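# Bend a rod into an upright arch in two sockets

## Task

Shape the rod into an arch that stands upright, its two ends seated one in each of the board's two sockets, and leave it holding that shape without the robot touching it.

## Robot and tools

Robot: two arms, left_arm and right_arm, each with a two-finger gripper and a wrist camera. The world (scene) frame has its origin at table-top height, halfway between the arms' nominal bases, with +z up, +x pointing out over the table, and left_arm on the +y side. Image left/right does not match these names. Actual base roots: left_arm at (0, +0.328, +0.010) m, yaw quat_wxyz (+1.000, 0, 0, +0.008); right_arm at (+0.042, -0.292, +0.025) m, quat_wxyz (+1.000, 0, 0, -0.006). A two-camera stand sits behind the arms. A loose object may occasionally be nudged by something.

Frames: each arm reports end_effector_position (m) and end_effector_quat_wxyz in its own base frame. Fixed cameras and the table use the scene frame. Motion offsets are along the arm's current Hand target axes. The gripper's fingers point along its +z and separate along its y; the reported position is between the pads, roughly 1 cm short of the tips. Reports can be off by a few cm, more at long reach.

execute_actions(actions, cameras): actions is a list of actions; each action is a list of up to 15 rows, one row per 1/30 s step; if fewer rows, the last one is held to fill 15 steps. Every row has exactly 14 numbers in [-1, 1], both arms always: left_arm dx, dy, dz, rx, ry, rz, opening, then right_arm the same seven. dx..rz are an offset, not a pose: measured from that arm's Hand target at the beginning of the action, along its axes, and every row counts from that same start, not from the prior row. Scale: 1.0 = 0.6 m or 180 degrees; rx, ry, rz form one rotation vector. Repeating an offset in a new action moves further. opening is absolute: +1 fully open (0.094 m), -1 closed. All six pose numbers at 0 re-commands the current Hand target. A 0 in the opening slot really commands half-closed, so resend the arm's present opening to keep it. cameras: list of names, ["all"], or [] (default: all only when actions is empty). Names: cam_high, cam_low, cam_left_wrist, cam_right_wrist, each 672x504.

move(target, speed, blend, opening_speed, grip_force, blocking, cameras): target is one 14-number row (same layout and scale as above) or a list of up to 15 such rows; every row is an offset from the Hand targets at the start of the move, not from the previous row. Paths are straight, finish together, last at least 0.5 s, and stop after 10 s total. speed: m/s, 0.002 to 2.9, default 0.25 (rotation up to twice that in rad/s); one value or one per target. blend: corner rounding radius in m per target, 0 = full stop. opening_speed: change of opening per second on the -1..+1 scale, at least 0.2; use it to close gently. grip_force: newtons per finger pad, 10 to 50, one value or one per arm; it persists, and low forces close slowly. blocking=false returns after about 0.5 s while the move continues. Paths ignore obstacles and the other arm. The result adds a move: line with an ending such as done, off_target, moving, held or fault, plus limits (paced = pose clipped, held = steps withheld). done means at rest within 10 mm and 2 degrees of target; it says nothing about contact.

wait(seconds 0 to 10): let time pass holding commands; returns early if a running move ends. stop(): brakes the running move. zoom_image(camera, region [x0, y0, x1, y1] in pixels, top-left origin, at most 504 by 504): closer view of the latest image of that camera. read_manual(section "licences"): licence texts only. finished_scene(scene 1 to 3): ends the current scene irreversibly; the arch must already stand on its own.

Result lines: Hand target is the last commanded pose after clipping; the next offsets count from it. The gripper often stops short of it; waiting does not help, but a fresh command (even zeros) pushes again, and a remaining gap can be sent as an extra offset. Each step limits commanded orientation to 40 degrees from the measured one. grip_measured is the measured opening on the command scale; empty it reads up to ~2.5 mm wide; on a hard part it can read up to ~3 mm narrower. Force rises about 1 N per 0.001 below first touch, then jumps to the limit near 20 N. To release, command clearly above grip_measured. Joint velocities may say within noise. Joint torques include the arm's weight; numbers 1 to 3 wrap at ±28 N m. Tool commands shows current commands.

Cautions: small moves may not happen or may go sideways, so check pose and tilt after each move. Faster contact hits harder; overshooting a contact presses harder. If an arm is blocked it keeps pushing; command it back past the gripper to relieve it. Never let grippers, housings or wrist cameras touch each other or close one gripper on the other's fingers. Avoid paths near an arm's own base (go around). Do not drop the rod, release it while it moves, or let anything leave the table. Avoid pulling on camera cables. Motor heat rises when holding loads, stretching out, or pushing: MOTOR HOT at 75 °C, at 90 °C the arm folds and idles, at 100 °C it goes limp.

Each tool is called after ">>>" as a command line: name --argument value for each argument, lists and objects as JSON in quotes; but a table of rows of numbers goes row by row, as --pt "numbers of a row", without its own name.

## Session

>>> execute_actions --actions '[]'

>>> zoom_image --camera "cam_high" --region '[270, 150, 470, 420]'

>>> zoom_image --camera "cam_low" --region '[220, 280, 480, 440]'

Scene clock: 0.00 s.
left_arm: end_effector_position=(+0.3639, +0.0528, +0.0813) grip_measured=+1.000 end_effector_quat_wxyz=(+0.559, -0.119, +0.807, +0.149) | right_arm: end_effector_position=(+0.3784, -0.0226, +0.0807) grip_measured=+1.000 end_effector_quat_wxyz=(+0.570, +0.045, +0.820, -0.034)
Joint positions: left_arm=[-0.057 1.521 0.287 0.862 -0.436 -0.049 0.094] | right_arm=[-0.019 1.524 0.298 0.868 0.088 0.029 0.094]
Joint velocities: within noise
Joint torques (N m): no reading
Motor temperatures (°C): left_arm=[22 24 32 35 22 23 22] | right_arm=[25 24 34 31 25 23 22]
Heat: left arm: 35 °C; right arm: 34 °C.
Hand target: left_arm +0.3697, +0.0531, +0.0948; +0.577, -0.125, +0.794, +0.146 | right_arm +0.3816, -0.0234, +0.0877; +0.578, +0.048, +0.814, -0.034
Tool commands: left_gripper/opening=+1.0 right_gripper/opening=+1.0
camera_calibration:
cam_left_wrist: T_world_to_cam=[[0.395962, -0.908296, -0.134957, -0.0759271], [-0.687314, -0.195693, -0.699503, 0.352506], [0.608945, 0.369734, -0.701771, -0.0654555], [0, 0, 0, 1]] pos_world=[0.312205, 0.0242197, 0.190397]
cam_right_wrist: T_world_to_cam=[[-0.0813139, -0.9964, -0.0239819, 0.0184596], [-0.735069, 0.0762022, -0.673696, 0.365797], [0.673098, -0.0371525, -0.738619, -0.0753145], [0, 0, 0, 1]] pos_world=[0.321081, -0.0122795, 0.19125]

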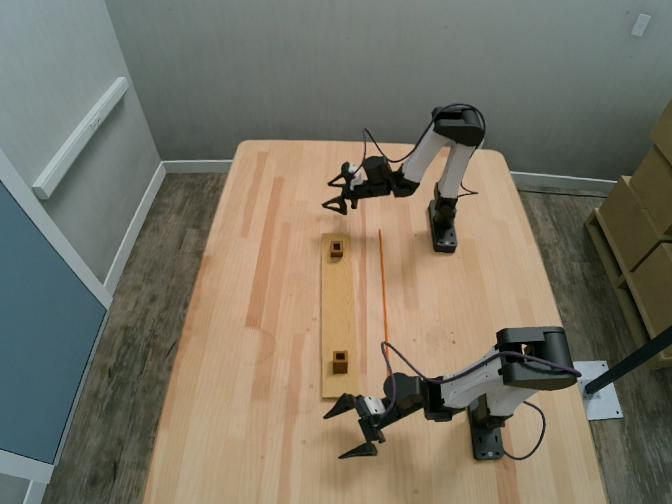

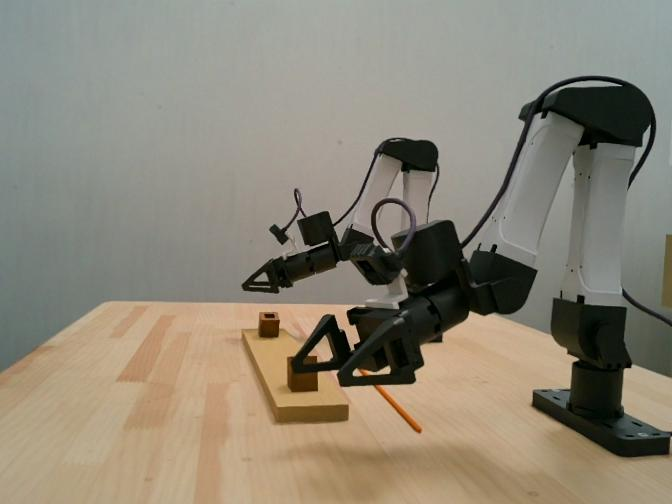

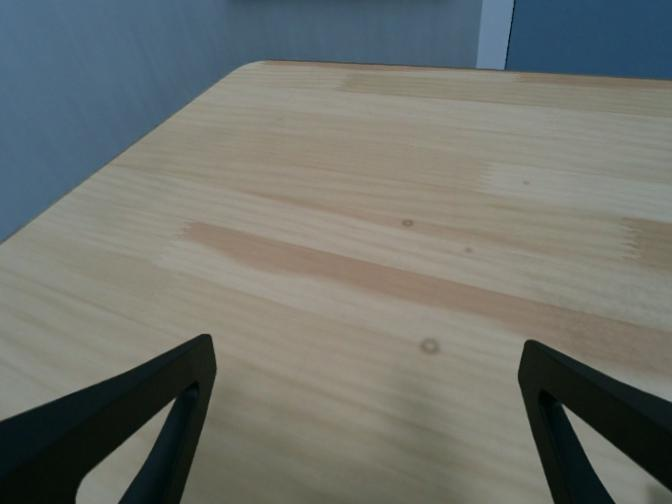

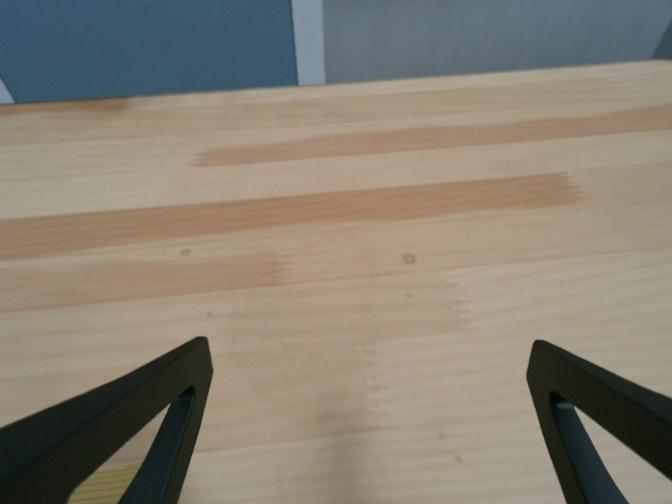

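Scaled by 1.867 from the camera's 672x504 image, which has a finer 960x720 frame.

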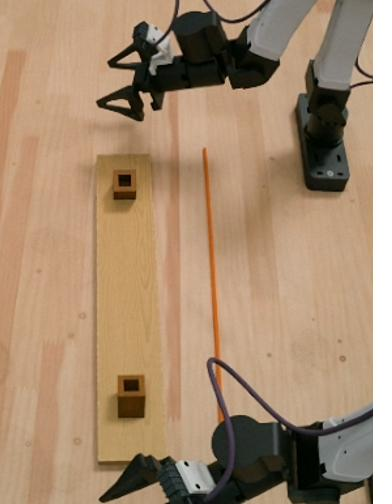

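Scaled by 1.938 from the camera's 672x504 image, which has a finer 960x720 frame.

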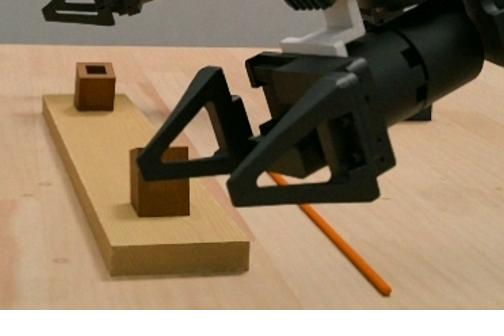

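>>> move --pt "-0.0158 -0.0053 -0.1215 0 0 0 1.0 0.0070 0.0505 -0.1460 0 0 0 1.0" --pt "0.1055 -0.1110 -0.2640 0.3974 0.2382 0.5049 1.0 0.1413 0.1867 -0.2847 -0.3334 0.2867 -0.4697 1.0" --speed 0.3 --blend '[0.04, 0]' --cameras '["all"]'

Scene clock: 14.10 s.
left_arm: end_effector_position=(+0.2289, -0.0688, +0.0674) grip_measured=+1.000 end_effector_quat_wxyz=(-0.006, +0.699, +0.716, -0.008) | right_arm: end_effector_position=(+0.2003, +0.1076, +0.0580) grip_measured=+1.000 end_effector_quat_wxyz=(+0.004, +0.712, -0.702, -0.006)
Joint positions: left_arm=[-0.286 1.491 1.005 -1.103 0.009 1.261 0.094] | right_arm=[0.486 1.448 0.929 -1.063 -0.01 -1.099 0.094]
Joint torques (N m): left_arm=[-0.68 -4.14 8.1 0.32 -0.15 0.24] | right_arm=[0.17 -3.84 8.29 0.26 -0.09 -0.14]
Heat: left arm: 37 °C; right arm: 36 °C.
Hand target: left_arm +0.2356, -0.0700, +0.0748; +0.000, +0.705, +0.709, +0.000 | right_arm +0.2067, +0.1099, +0.0640; +0.000, +0.719, -0.695, +0.000
Off the commanded pose: left_arm 0.010 m, 2 deg | right_arm 0.009 m, 1 deg.
move: done
camera_calibration:
cam_left_wrist: T_world_to_cam=[[-0.999513, -0.0125633, -0.0285668, 0.239036], [-0.0237568, 0.899896, 0.435457, 0.0731892], [0.0202364, 0.435924, -0.899756, 0.204685], [0, 0, 0, 1]] pos_world=[0.236516, -0.152087, 0.159125]
cam_right_wrist: T_world_to_cam=[[0.998594, -0.00183391, -0.0529833, -0.188536], [0.0225283, -0.89, 0.455404, 0.0964259], [-0.0479903, -0.455958, -0.888707, 0.230928], [0, 0, 0, 1]] pos_world=[0.197181, 0.190767, 0.151325]

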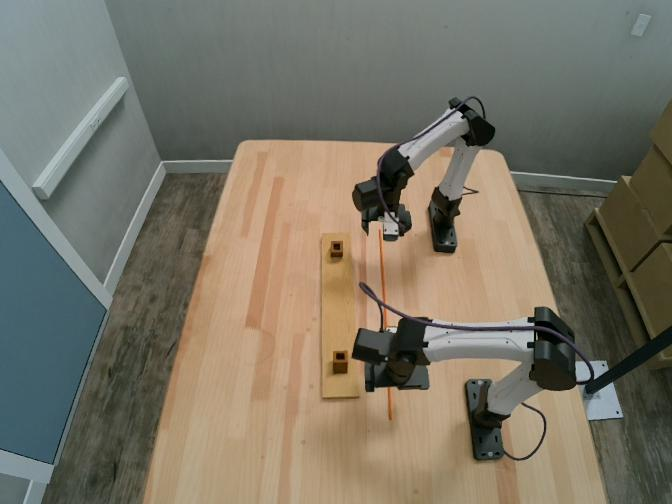

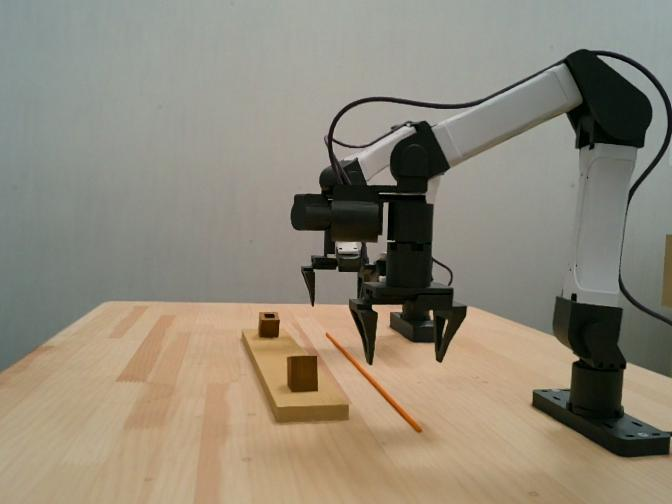

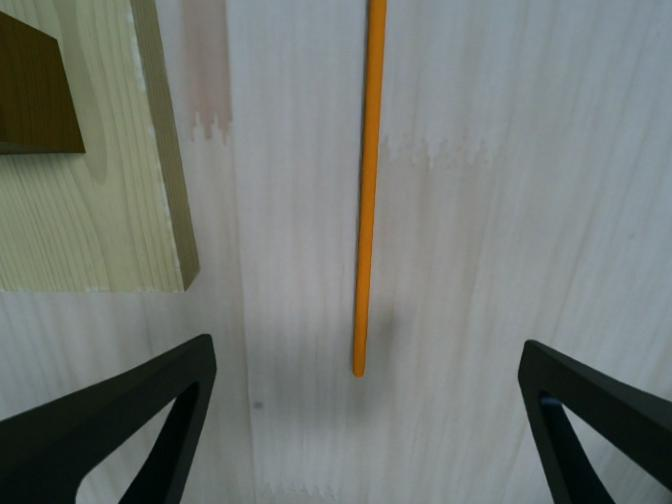

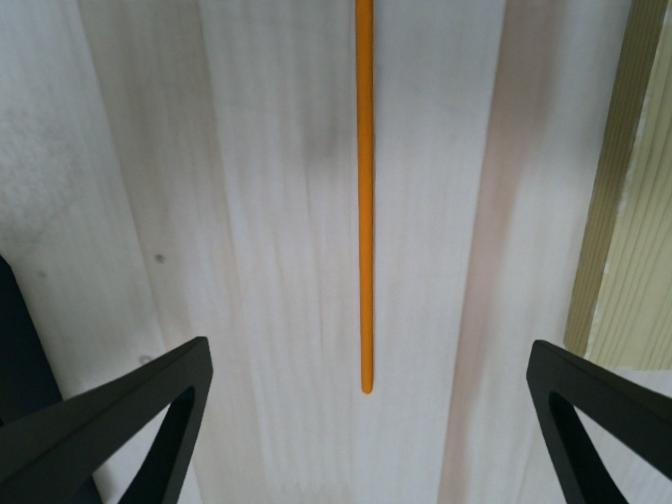

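>>> move --pt "-0.0350 -0.0008 0.1155 -0.0064 0 0.0083 1.0 0.0037 0.0063 0.1313 0.0036 0.0018 -0.0083 1.0" --pt "-0.0350 -0.0008 0.1238 -0.0064 0 0.0083 1.0 0.0037 0.0063 0.1403 0.0036 0.0018 -0.0083 1.0" --pt "-0.0350 -0.0008 0.1238 -0.0064 0 0.0083 -1.0 0.0037 0.0063 0.1403 0.0036 0.0018 -0.0083 -1.0" --speed '[0.08, 0.03, 0.03]' --opening_speed 0.8 --cameras '["all"]'

Scene clock: 25.23 s.
left_arm: end_effector_position=(+0.2275, -0.0885, +0.0003) grip_measured=-0.864 end_effector_quat_wxyz=(-0.005, +0.715, +0.699, -0.003) | right_arm: end_effector_position=(+0.2024, +0.1067, -0.0164) grip_measured=-0.905 end_effector_quat_wxyz=(-0.002, +0.720, -0.694, +0.001)
Joint positions: left_arm=[-0.37 1.61 0.833 -0.806 0.001 1.224 0.006] | right_arm=[0.486 1.579 0.722 -0.71 0.001 -1.122 0.004]
Joint torques (N m): left_arm=[-0.72 -4.59 5.09 0.73 -0.15 0.05] | right_arm=[0.23 -4.26 4.26 0.7 -0.09 -0.12]
Heat: left arm: 36 °C; right arm: 37 °C.
Hand target: left_arm +0.2352, -0.0909, +0.0006; +0.007, +0.715, +0.699, +0.007 | right_arm +0.2030, +0.1076, -0.0202; -0.002, +0.728, -0.685, +0.006
Off the commanded pose: left_arm 0.008 m, 2 deg | right_arm 0.004 m, 1 deg.
move: done
camera_calibration:
cam_left_wrist: T_world_to_cam=[[-0.998702, 0.0352944, -0.0367181, 0.239615], [0.0155152, 0.897514, 0.440713, 0.110928], [0.0485097, 0.439572, -0.896897, 0.146743], [0, 0, 0, 1]] pos_world=[0.230464, -0.172521, 0.0915242]
cam_right_wrist: T_world_to_cam=[[0.999186, 0.0211116, -0.0343608, -0.19688], [0.0345157, -0.888338, 0.457891, 0.126835], [-0.0208572, -0.458704, -0.888344, 0.159259], [0, 0, 0, 1]] pos_world=[0.195663, 0.189882, 0.0766358]

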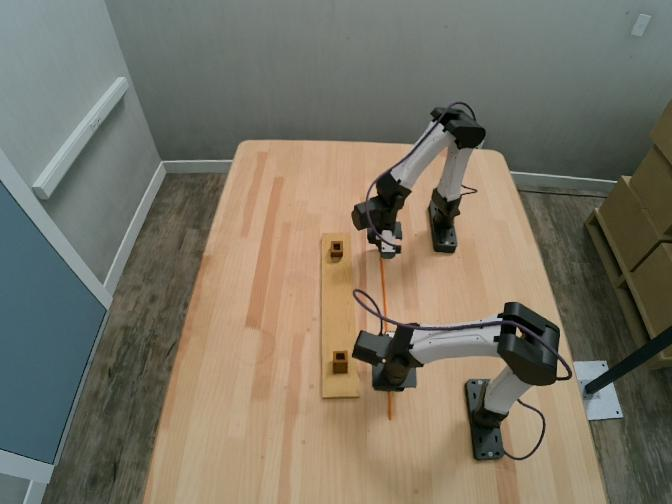

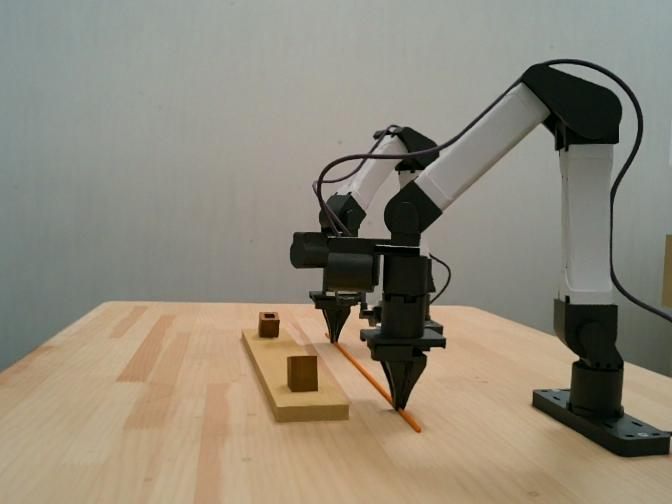

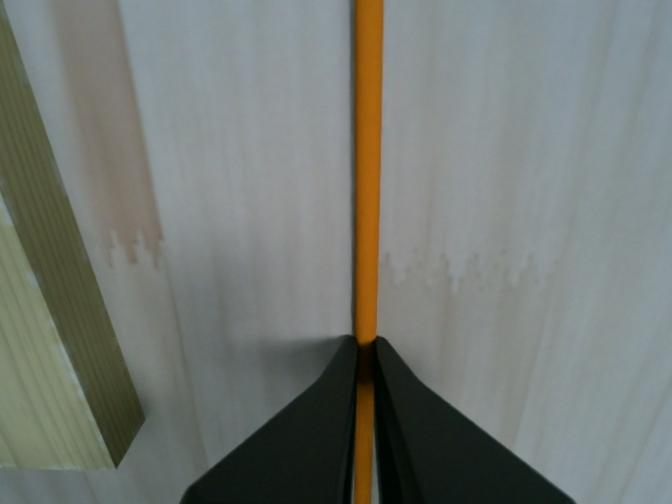

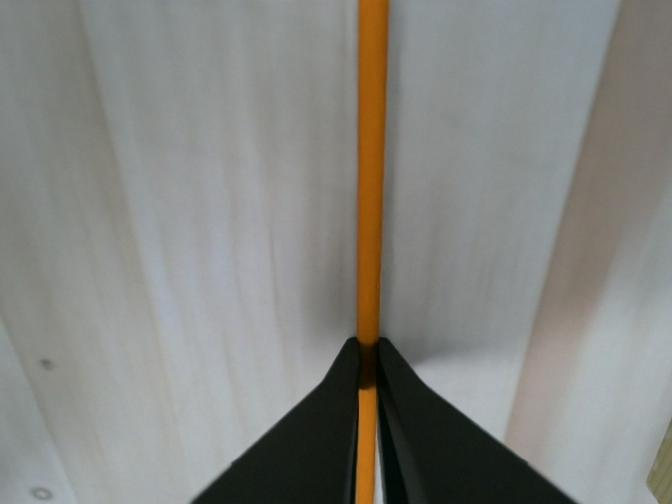

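>>> move --pt "0 0 -0.0667 0 0 0 -1.0 0 0 -0.0667 0 0 0 -1.0" --pt "-0.0032 0.1967 -0.4202 -0.4333 0.0095 -0.0117 -1.0 0.0343 -0.2285 -0.4257 0.4333 -0.0095 -0.0117 -1.0" --speed 0.18 --blend '[0.035, 0]' --cameras '["all"]'

Scene clock: 35.03 s.
left_arm: end_effector_position=(+0.3429, -0.1018, +0.2418) grip_measured=-0.864 end_effector_quat_wxyz=(+0.434, +0.564, +0.551, +0.437) | right_arm: end_effector_position=(+0.3352, +0.1005, +0.2340) grip_measured=-0.905 end_effector_quat_wxyz=(-0.464, +0.585, -0.518, +0.417)
Joint positions: left_arm=[-0.523 1.011 0.64 0.091 -0.499 1.45 0.006] | right_arm=[0.453 0.938 0.553 0.147 0.331 -1.499 0.004]
Joint torques (N m): left_arm=[0.51 -1.69 6.98 2.65 -0.36 0.18] | right_arm=[-1.32 -1.35 6.48 2.99 -0.16 -0.03]
Heat: left arm: 37 °C; right arm: 37 °C.
Hand target: left_arm +0.3482, -0.0955, +0.2549; +0.445, +0.539, +0.551, +0.455 | right_arm +0.3382, +0.0967, +0.2369; -0.469, +0.576, -0.516, +0.426
Off the commanded pose: left_arm 0.015 m, 4 deg | right_arm 0.006 m, 2 deg.
move: off_target (left_arm); blend cut to 0.0199 m at target 1
camera_calibration:
cam_left_wrist: T_world_to_cam=[[-0.194109, 0.0284235, -0.980568, 0.315784], [-0.417203, 0.902284, 0.108742, 0.243773], [0.887842, 0.430204, -0.163283, -0.102522], [0, 0, 0, 1]] pos_world=[0.254023, -0.184823, 0.266399]
cam_right_wrist: T_world_to_cam=[[0.258498, 0.0205454, 0.965793, -0.306511], [-0.341156, -0.93341, 0.111168, 0.213689], [0.903765, -0.358223, -0.234275, -0.0914802], [0, 0, 0, 1]] pos_world=[0.234811, 0.172987, 0.25084]

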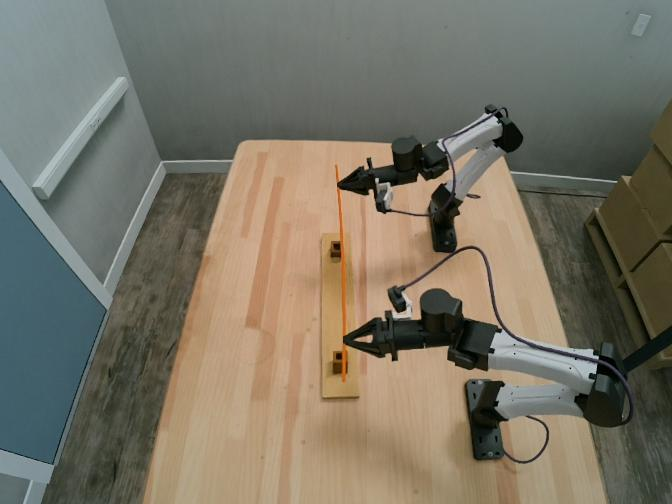

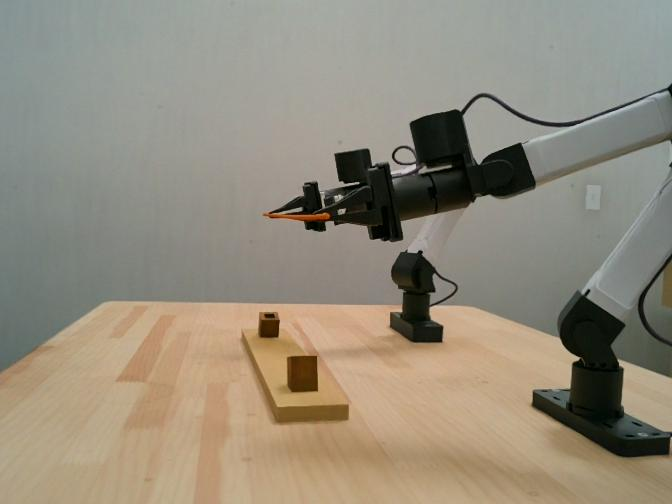

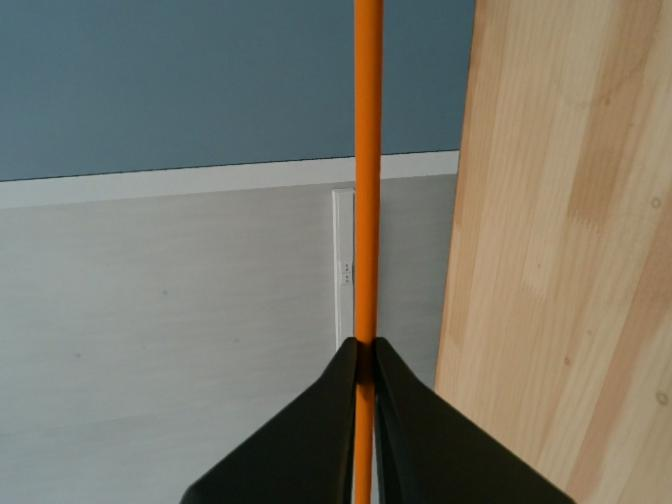

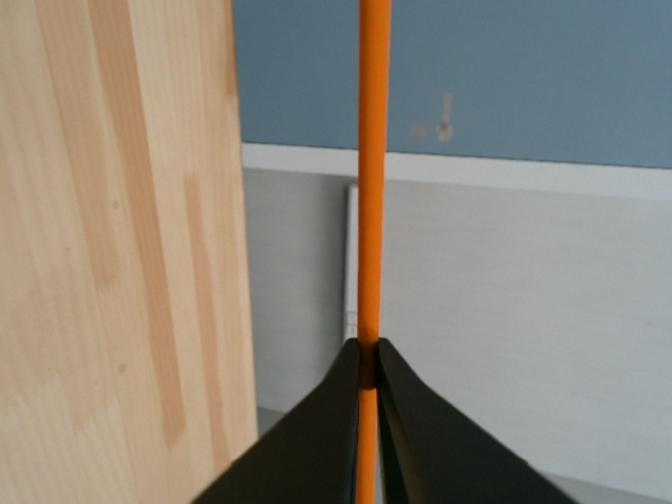

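>>> move --pt "0 0 0 0 0 0 -0.5 0 0 0 0 0 0 -1.0" --pt "0.0073 0 0.0390 0 0.1389 0 -0.5 0 0 0 0 0 0 -1.0" --pt "0.0073 0 0.0390 0 0.1389 0 -1.0 0 0 0 0 0 0 -1.0" --speed 0.18 --opening_speed 0.8

>>> move --pt "0 0 0 0 0 0 -1.0 0 0 0 0 0 0 -0.5" --pt "0 0 0 0 0 0 -1.0 0.0155 -0.0245 0.0409 0 0.1389 0 -0.5" --pt "0 0 0 0 0 0 -1.0 0.0155 -0.0245 0.0409 0 0.1389 0 -1.0" --speed 0.18 --opening_speed 0.8 --cameras '["all"]'

Scene clock: 43.60 s.
left_arm: end_effector_position=(+0.3678, -0.0868, +0.2333) grip_measured=-0.887 end_effector_quat_wxyz=(+0.295, +0.452, +0.629, +0.559) | right_arm: end_effector_position=(+0.3354, +0.1000, +0.2344) grip_measured=-0.905 end_effector_quat_wxyz=(-0.464, +0.585, -0.518, +0.418)
Joint positions: left_arm=[-0.648 1.345 0.816 0.098 -1.071 1.324 0.005] | right_arm=[0.452 0.938 0.553 0.149 0.331 -1.502 0.004]
Joint torques (N m): left_arm=[-0.76 -3.97 9.59 1.96 -0.46 -0.02] | right_arm=[-1.32 -1.35 6.46 2.98 -0.17 0]
Motor temperatures (°C): left_arm=[22 25 36 39 22 23 23] | right_arm=[25 25 38 36 25 23 23]
Heat: left arm: 39 °C; right arm: 38 °C.
Hand target: left_arm +0.3711, -0.0906, +0.2505; +0.315, +0.428, +0.634, +0.561 | right_arm +0.3382, +0.0967, +0.2369; -0.469, +0.576, -0.516, +0.426
Off the commanded pose: left_arm 0.018 m, 4 deg | right_arm 0.005 m, 2 deg.
move: off_target (left_arm); target 3's new opening was sent with left_arm's hand 0.018 m and 4 deg from that target

Scene clock: 48.33 s.
left_arm: end_effector_position=(+0.3677, -0.0865, +0.2334) grip_measured=-0.887 end_effector_quat_wxyz=(+0.295, +0.451, +0.629, +0.560) | right_arm: end_effector_position=(+0.3607, +0.0879, +0.2276) grip_measured=-0.893 end_effector_quat_wxyz=(+0.323, -0.500, +0.598, -0.537)
Joint positions: left_arm=[-0.648 1.345 0.816 0.098 -1.072 1.324 0.005] | right_arm=[0.622 1.244 0.714 0.166 0.923 -1.43 0.005]
Joint torques (N m): left_arm=[-0.76 -3.96 9.59 1.95 -0.45 -0.02] | right_arm=[0.18 -3.36 10.1 2.56 0.22 0.29]
Heat: left arm: 39 °C; right arm: 39 °C.
Hand target: left_arm +0.3711, -0.0906, +0.2505; +0.315, +0.428, +0.634, +0.561 | right_arm +0.3659, +0.0903, +0.2465; +0.346, -0.470, +0.606, -0.541
Off the commanded pose: left_arm 0.018 m, 4 deg | right_arm 0.020 m, 4 deg.
move: off_target (left_arm, right_arm); target 3's new opening was sent with right_arm's hand 0.020 m and 4 deg from that target
camera_calibration:
cam_left_wrist: T_world_to_cam=[[-0.199971, 0.065541, -0.977607, 0.316544], [-0.762964, 0.615585, 0.197335, 0.322993], [0.614734, 0.785341, -0.0730934, -0.0223578], [0, 0, 0, 1]] pos_world=[0.323476, -0.202018, 0.244084]
cam_right_wrist: T_world_to_cam=[[0.281619, 0.0489826, 0.958275, -0.315788], [-0.681554, -0.692768, 0.235707, 0.284627], [0.675407, -0.719496, -0.161713, -0.0229062], [0, 0, 0, 1]] pos_world=[0.298392, 0.196168, 0.231819]

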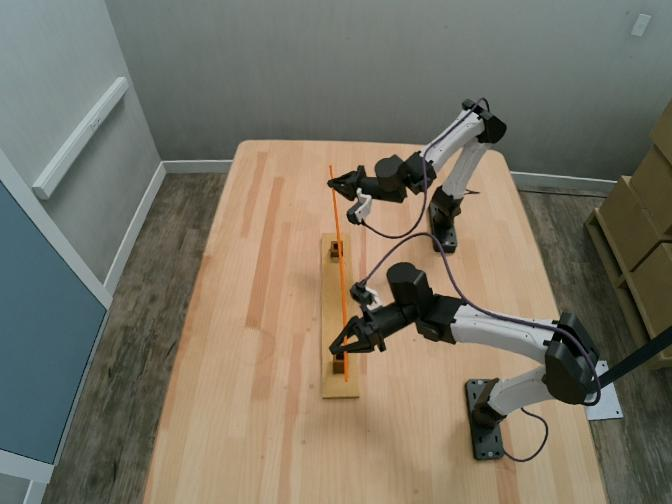

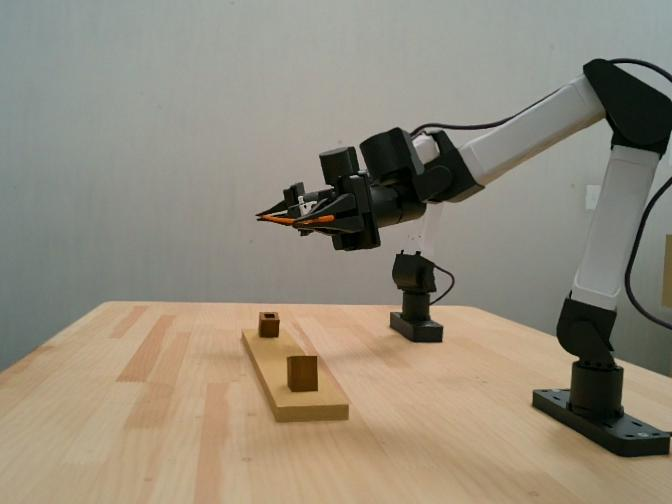

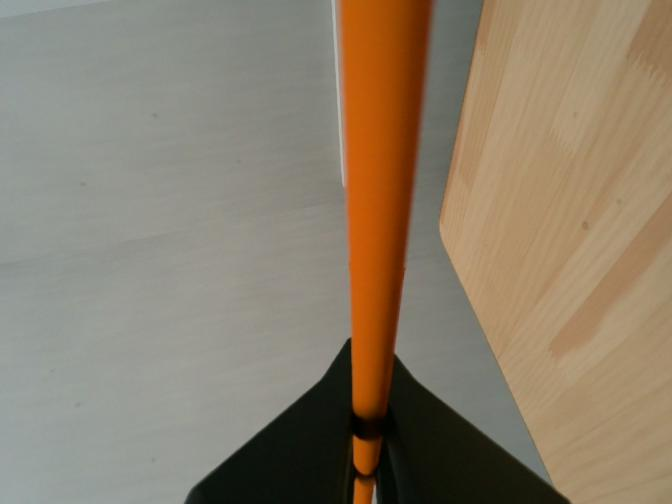

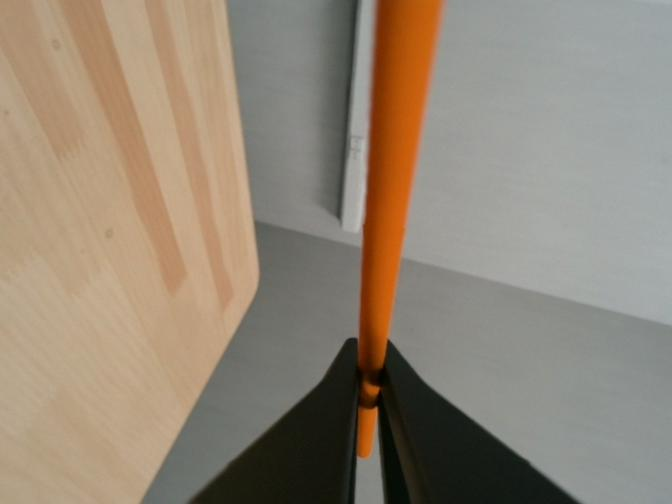

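>>> move --pt "0 0 0 0.0126 -0.0063 -0.0301 -1.0 0 0 0 0 0 0 -1.0" --pt "0 0 0 0.0126 -0.0063 -0.0301 -1.0 0 0 0 0 0 0 -0.3" --pt "0 0 0 0.0126 -0.0063 -0.0301 -1.0 -0.0083 0 0.0267 0 0 0 -0.3" --pt "0 0 0 0.0126 -0.0063 -0.0301 -1.0 -0.0083 0 0.0267 0 0 0 -1.0" --speed 0.15 --opening_speed 0.8 --cameras '["all"]'

Scene clock: 61.30 s.
left_arm: end_effector_position=(+0.3677, -0.0868, +0.2341) grip_measured=-0.887 end_effector_quat_wxyz=(+0.317, +0.424, +0.657, +0.537) | right_arm: end_effector_position=(+0.3739, +0.0838, +0.2264) grip_measured=-0.932 end_effector_quat_wxyz=(+0.321, -0.484, +0.607, -0.542)
Joint positions: left_arm=[-0.646 1.345 0.847 0.024 -1.063 1.191 0.005] | right_arm=[0.592 1.303 0.739 0.213 0.924 -1.426 0.003]
Joint torques (N m): left_arm=[0.02 -5.07 9.87 1.67 -0.14 -0.1] | right_arm=[-1.06 -3.69 9.96 2.63 -0.2 0.01]
Heat: left arm: 39 °C; right arm: 42 °C.
Hand target: left_arm +0.3711, -0.0906, +0.2505; +0.339, +0.409, +0.662, +0.529 | right_arm +0.3824, +0.0897, +0.2433; +0.346, -0.470, +0.606, -0.541
Off the commanded pose: left_arm 0.017 m, 3 deg | right_arm 0.020 m, 3 deg.
move: off_target (left_arm, right_arm); target 2's new opening was sent with right_arm's hand 0.020 m and 4 deg from that target; target 4's new opening was sent with right_arm's hand 0.020 m and 4 deg from that target
camera_calibration:
cam_left_wrist: T_world_to_cam=[[-0.178968, -0.030676, -0.983377, 0.302629], [-0.779637, 0.614087, 0.122732, 0.346451], [0.600114, 0.788642, -0.133818, -0.00218996], [0, 0, 0, 1]] pos_world=[0.325581, -0.20174, 0.254785]
cam_right_wrist: T_world_to_cam=[[0.270308, 0.0285866, 0.962349, -0.313162], [-0.707183, -0.672385, 0.218609, 0.302872], [0.653319, -0.739649, -0.161535, -0.0250386], [0, 0, 0, 1]] pos_world=[0.315195, 0.194079, 0.231116]

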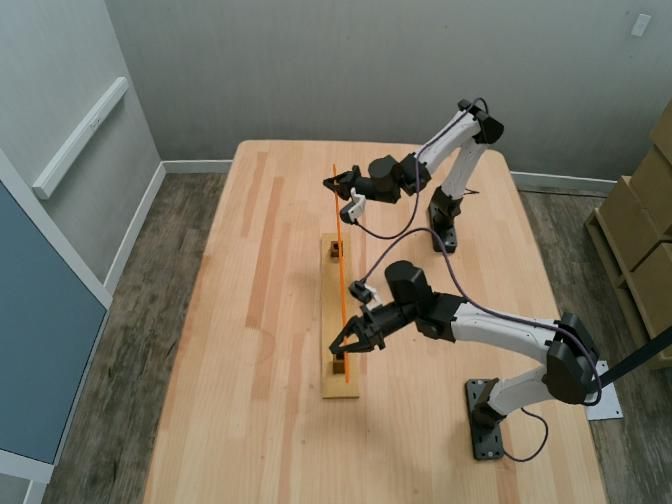

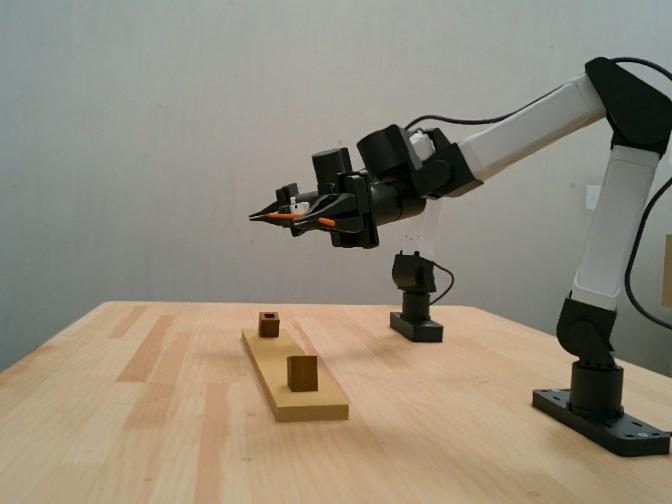

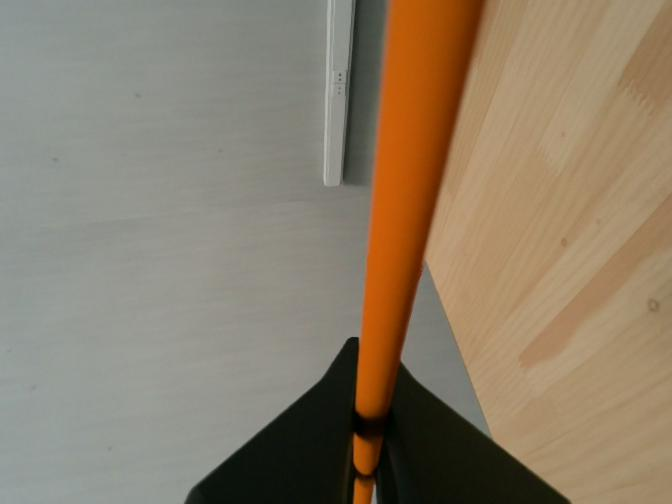

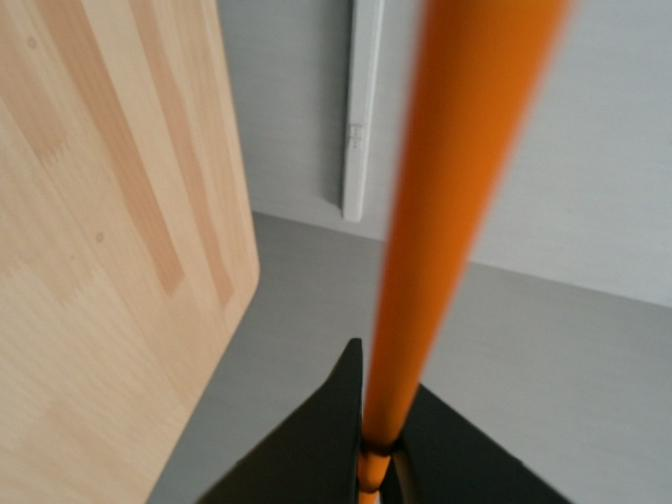

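>>> move --pt "-0.0128 0.0005 0.0037 0.0233 -0.0115 -0.0553 -1.0 -0.0078 0.0007 -0.0080 -0.0379 -0.0186 0.0846 -1.0" --pt "-0.0265 -0.0008 -0.0018 0.0594 -0.0294 -0.1408 -1.0 -0.0212 0.0007 -0.0140 -0.0757 -0.0372 0.1692 -1.0" --pt "-0.0528 -0.0035 -0.0123 0.0955 -0.0473 -0.2263 -1.0 -0.0472 0.0003 -0.0257 -0.1136 -0.0558 0.2538 -1.0" --speed 0.1 --blend '[0.005, 0.005, 0]' --cameras '["all"]'

>>> zoom_image --camera "cam_right_wrist" --region '[0, 330, 220, 504]'

>>> zoom_image --camera "cam_left_wrist" --region '[500, 350, 672, 504]'

>>> zoom_image --camera "cam_high" --region '[300, 220, 400, 410]'

Scene clock: 83.23 s.
left_arm: end_effector_position=(+0.3756, -0.1169, +0.2239) grip_measured=-0.887 end_effector_quat_wxyz=(+0.448, +0.268, +0.806, +0.279) | right_arm: end_effector_position=(+0.3755, +0.1141, +0.2191) grip_measured=-0.932 end_effector_quat_wxyz=(+0.457, -0.323, +0.791, -0.248)
Joint positions: left_arm=[-0.6 1.345 1.002 -0.292 -0.727 0.422 0.005] | right_arm=[0.533 1.281 0.932 -0.224 0.561 -0.554 0.003]
Joint torques (N m): left_arm=[0.36 -6.95 10.04 1.83 0.04 -0.37] | right_arm=[-1.01 -7.49 10.66 2.13 -0.47 0.74]
Motor temperatures (°C): left_arm=[22 26 42 39 22 23 24] | right_arm=[25 26 44 39 25 23 24]
Heat: left arm: 42 °C; right arm: 44 °C.
Hand target: left_arm +0.3780, -0.1224, +0.2505; +0.485, +0.236, +0.806, +0.245 | right_arm +0.3771, +0.1215, +0.2433; +0.491, -0.296, +0.792, -0.210
Off the commanded pose: left_arm 0.027 m, 7 deg | right_arm 0.025 m, 7 deg.
move: off_target (left_arm, right_arm)
camera_calibration:
cam_left_wrist: T_world_to_cam=[[-0.145005, -0.681813, -0.717011, 0.144576], [-0.792583, 0.513829, -0.328317, 0.466455], [0.592272, 0.520682, -0.614901, 0.0947153], [0, 0, 0, 1]] pos_world=[0.334571, -0.190421, 0.315048]
cam_right_wrist: T_world_to_cam=[[0.312104, -0.682874, 0.66051, -0.175775], [-0.735431, -0.613788, -0.287064, 0.44059], [0.601441, -0.396166, -0.693773, 0.0920041], [0, 0, 0, 1]] pos_world=[0.323549, 0.186845, 0.306409]

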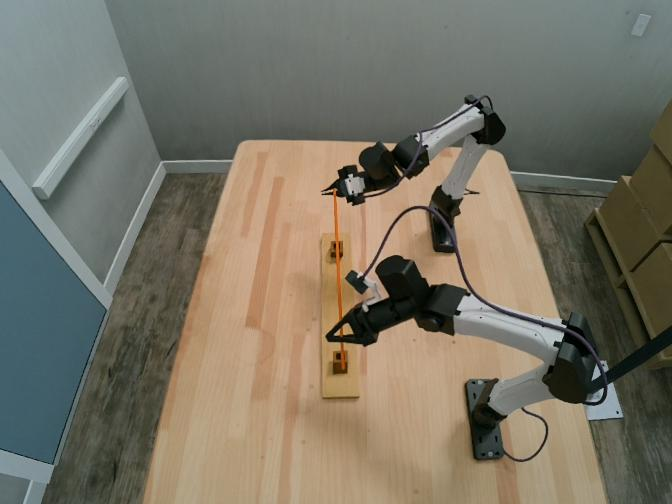

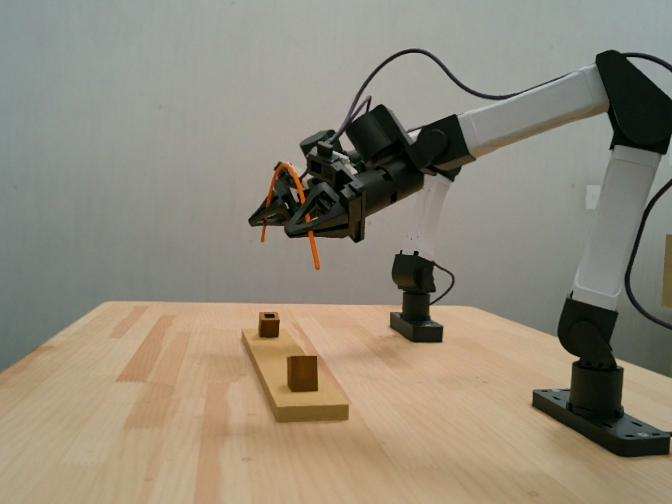

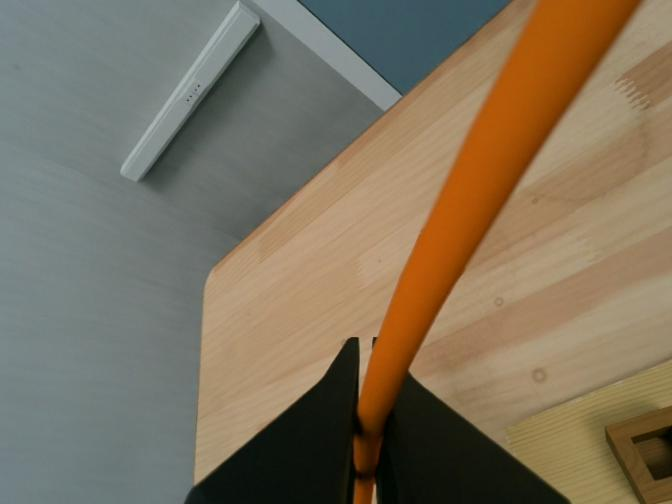

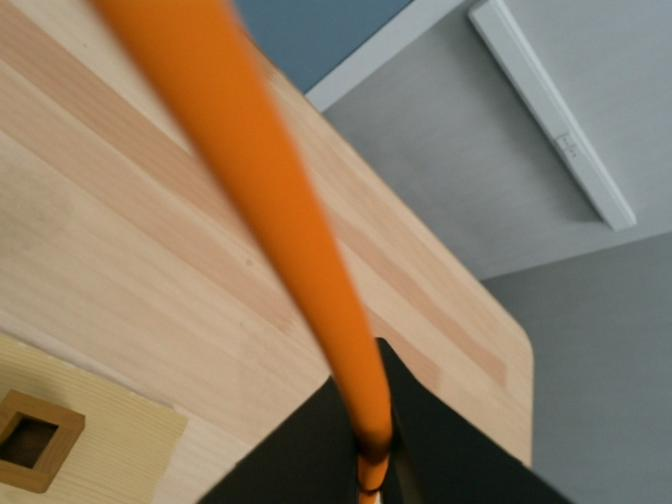

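Scaled by 2.291 from the camera's 672x504 image, which has a finer 960x720 frame.

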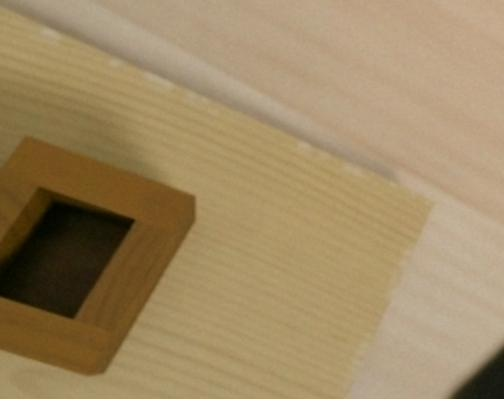

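Scaled by 2.930 from the camera's 672x504 image, which has a finer 960x720 frame.

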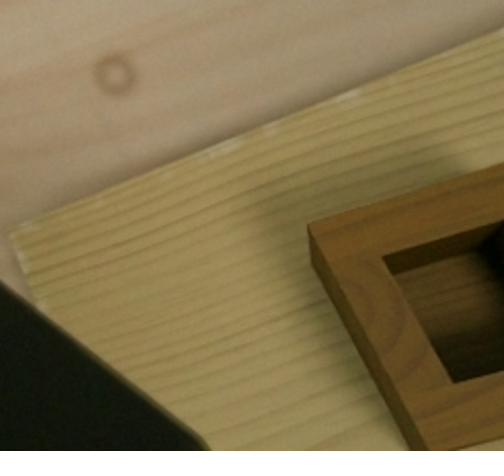

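Scaled by 2.653 from the camera's 672x504 image, which has a finer 960x720 frame.

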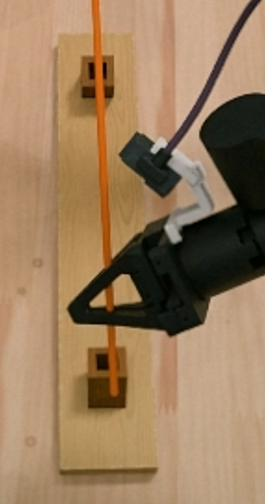

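>>> move --pt "-0.0206 -0.0250 -0.0046 0.0435 -0.0248 -0.1032 -1.0 -0.0244 0.0323 -0.0099 -0.0456 -0.0225 0.1020 -1.0" --pt "-0.0478 -0.0582 -0.0107 0.0869 -0.0495 -0.2063 -1.0 -0.0567 0.0752 -0.0230 -0.0912 -0.0450 0.2039 -1.0" --speed 0.1 --blend '[0.005, 0]' --cameras '["all"]'

>>> zoom_image --camera "cam_high" --region '[300, 190, 400, 290]'

>>> zoom_image --camera "cam_high" --region '[300, 300, 400, 400]'

>>> zoom_image --camera "cam_low" --region '[220, 220, 360, 430]'

Scene clock: 102.07 s.
left_arm: end_effector_position=(+0.3705, -0.1653, +0.2167) grip_measured=-0.887 end_effector_quat_wxyz=(+0.510, +0.114, +0.852, +0.006) | right_arm: end_effector_position=(+0.3606, +0.1701, +0.2167) grip_measured=-0.932 end_effector_quat_wxyz=(+0.497, -0.168, +0.851, +0.027)
Joint positions: left_arm=[-0.591 1.302 0.945 -0.192 -0.408 -0.095 0.005] | right_arm=[0.553 1.257 0.932 -0.225 0.26 0.016 0.003]
Joint torques (N m): left_arm=[0.57 -6.94 7.04 2.88 -0.02 -0.77] | right_arm=[-0.36 -7.92 6.58 3.37 -0.43 1.3]
Heat: left arm: 42 °C; right arm: 44 °C.
Hand target: left_arm +0.3792, -0.1681, +0.2505; +0.561, +0.049, +0.825, -0.050 | right_arm +0.3644, +0.1783, +0.2433; +0.539, -0.113, +0.830, +0.089
Off the commanded pose: left_arm 0.035 m, 12 deg | right_arm 0.028 m, 11 deg.
move: off_target (left_arm, right_arm)
camera_calibration:
cam_left_wrist: T_world_to_cam=[[-0.1506, -0.975763, -0.158762, -0.0619713], [-0.791158, 0.215254, -0.572482, 0.48786], [0.592781, 0.0393901, -0.8044, 0.0799067], [0, 0, 0, 1]] pos_world=[0.329274, -0.16863, 0.333729]
cam_right_wrist: T_world_to_cam=[[0.3384, -0.936909, 0.0876791, 0.0265312], [-0.782109, -0.331847, -0.527431, 0.484387], [0.523251, 0.109908, -0.845061, 0.0964277], [0, 0, 0, 1]] pos_world=[0.319409, 0.175001, 0.334642]

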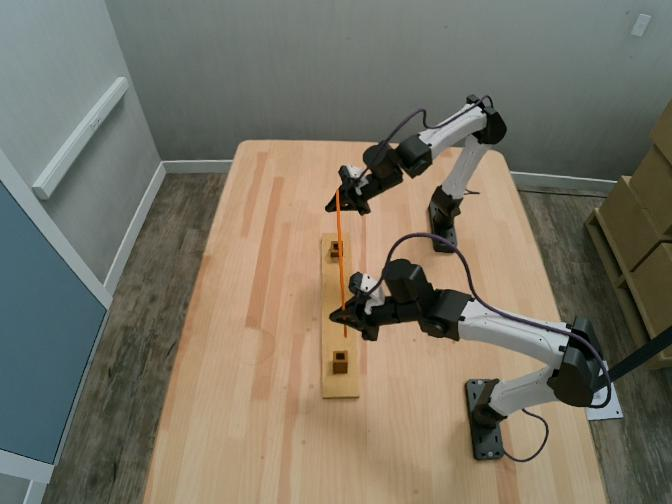

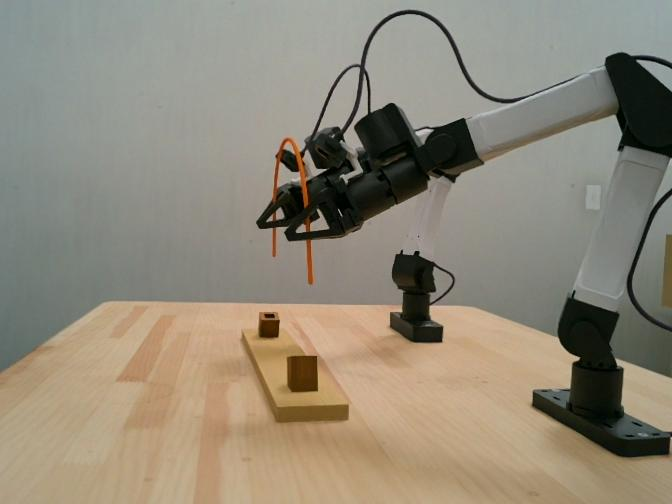

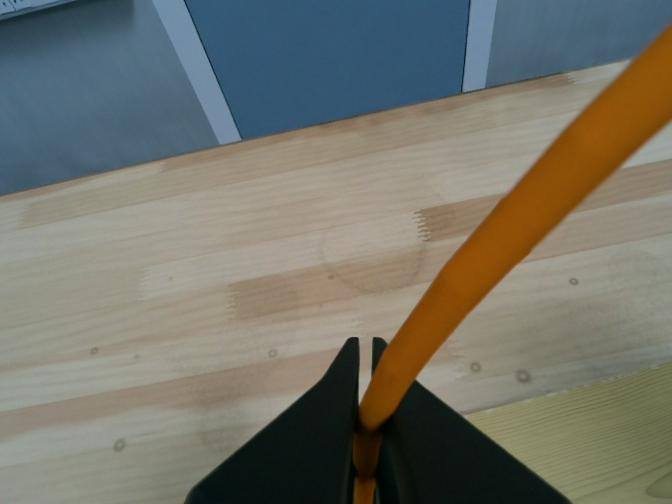

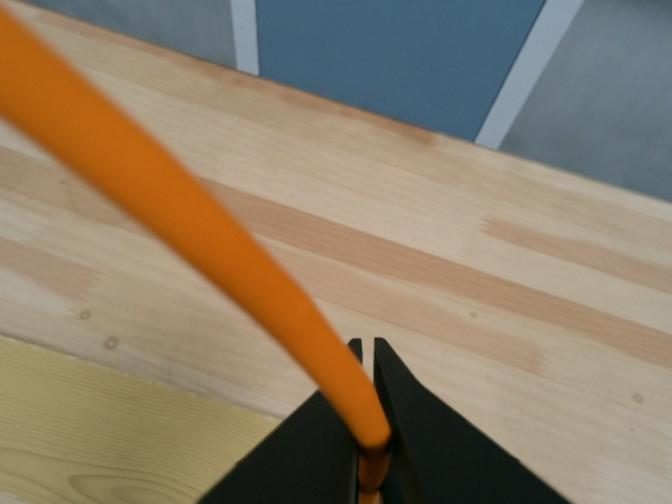

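Scaled by 5.040 from the camera's 672x504 image, which has a finer 960x720 frame.

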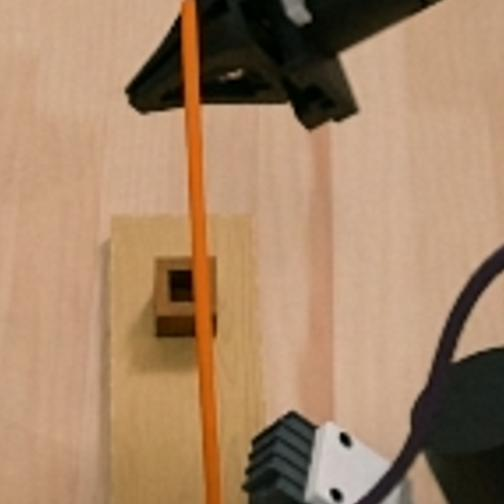

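Scaled by 5.040 from the camera's 672x504 image, which has a finer 960x720 frame.

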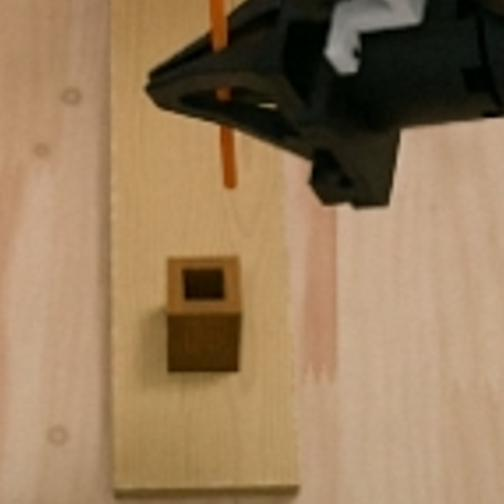

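Scaled by 2.400 from the camera's 672x504 image, which has a finer 960x720 frame.

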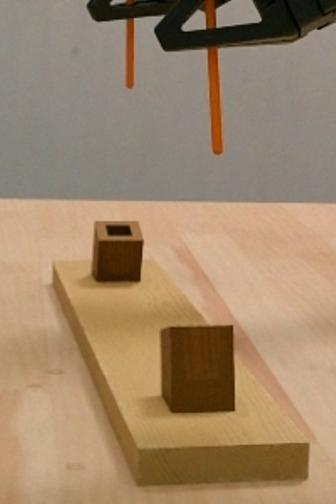

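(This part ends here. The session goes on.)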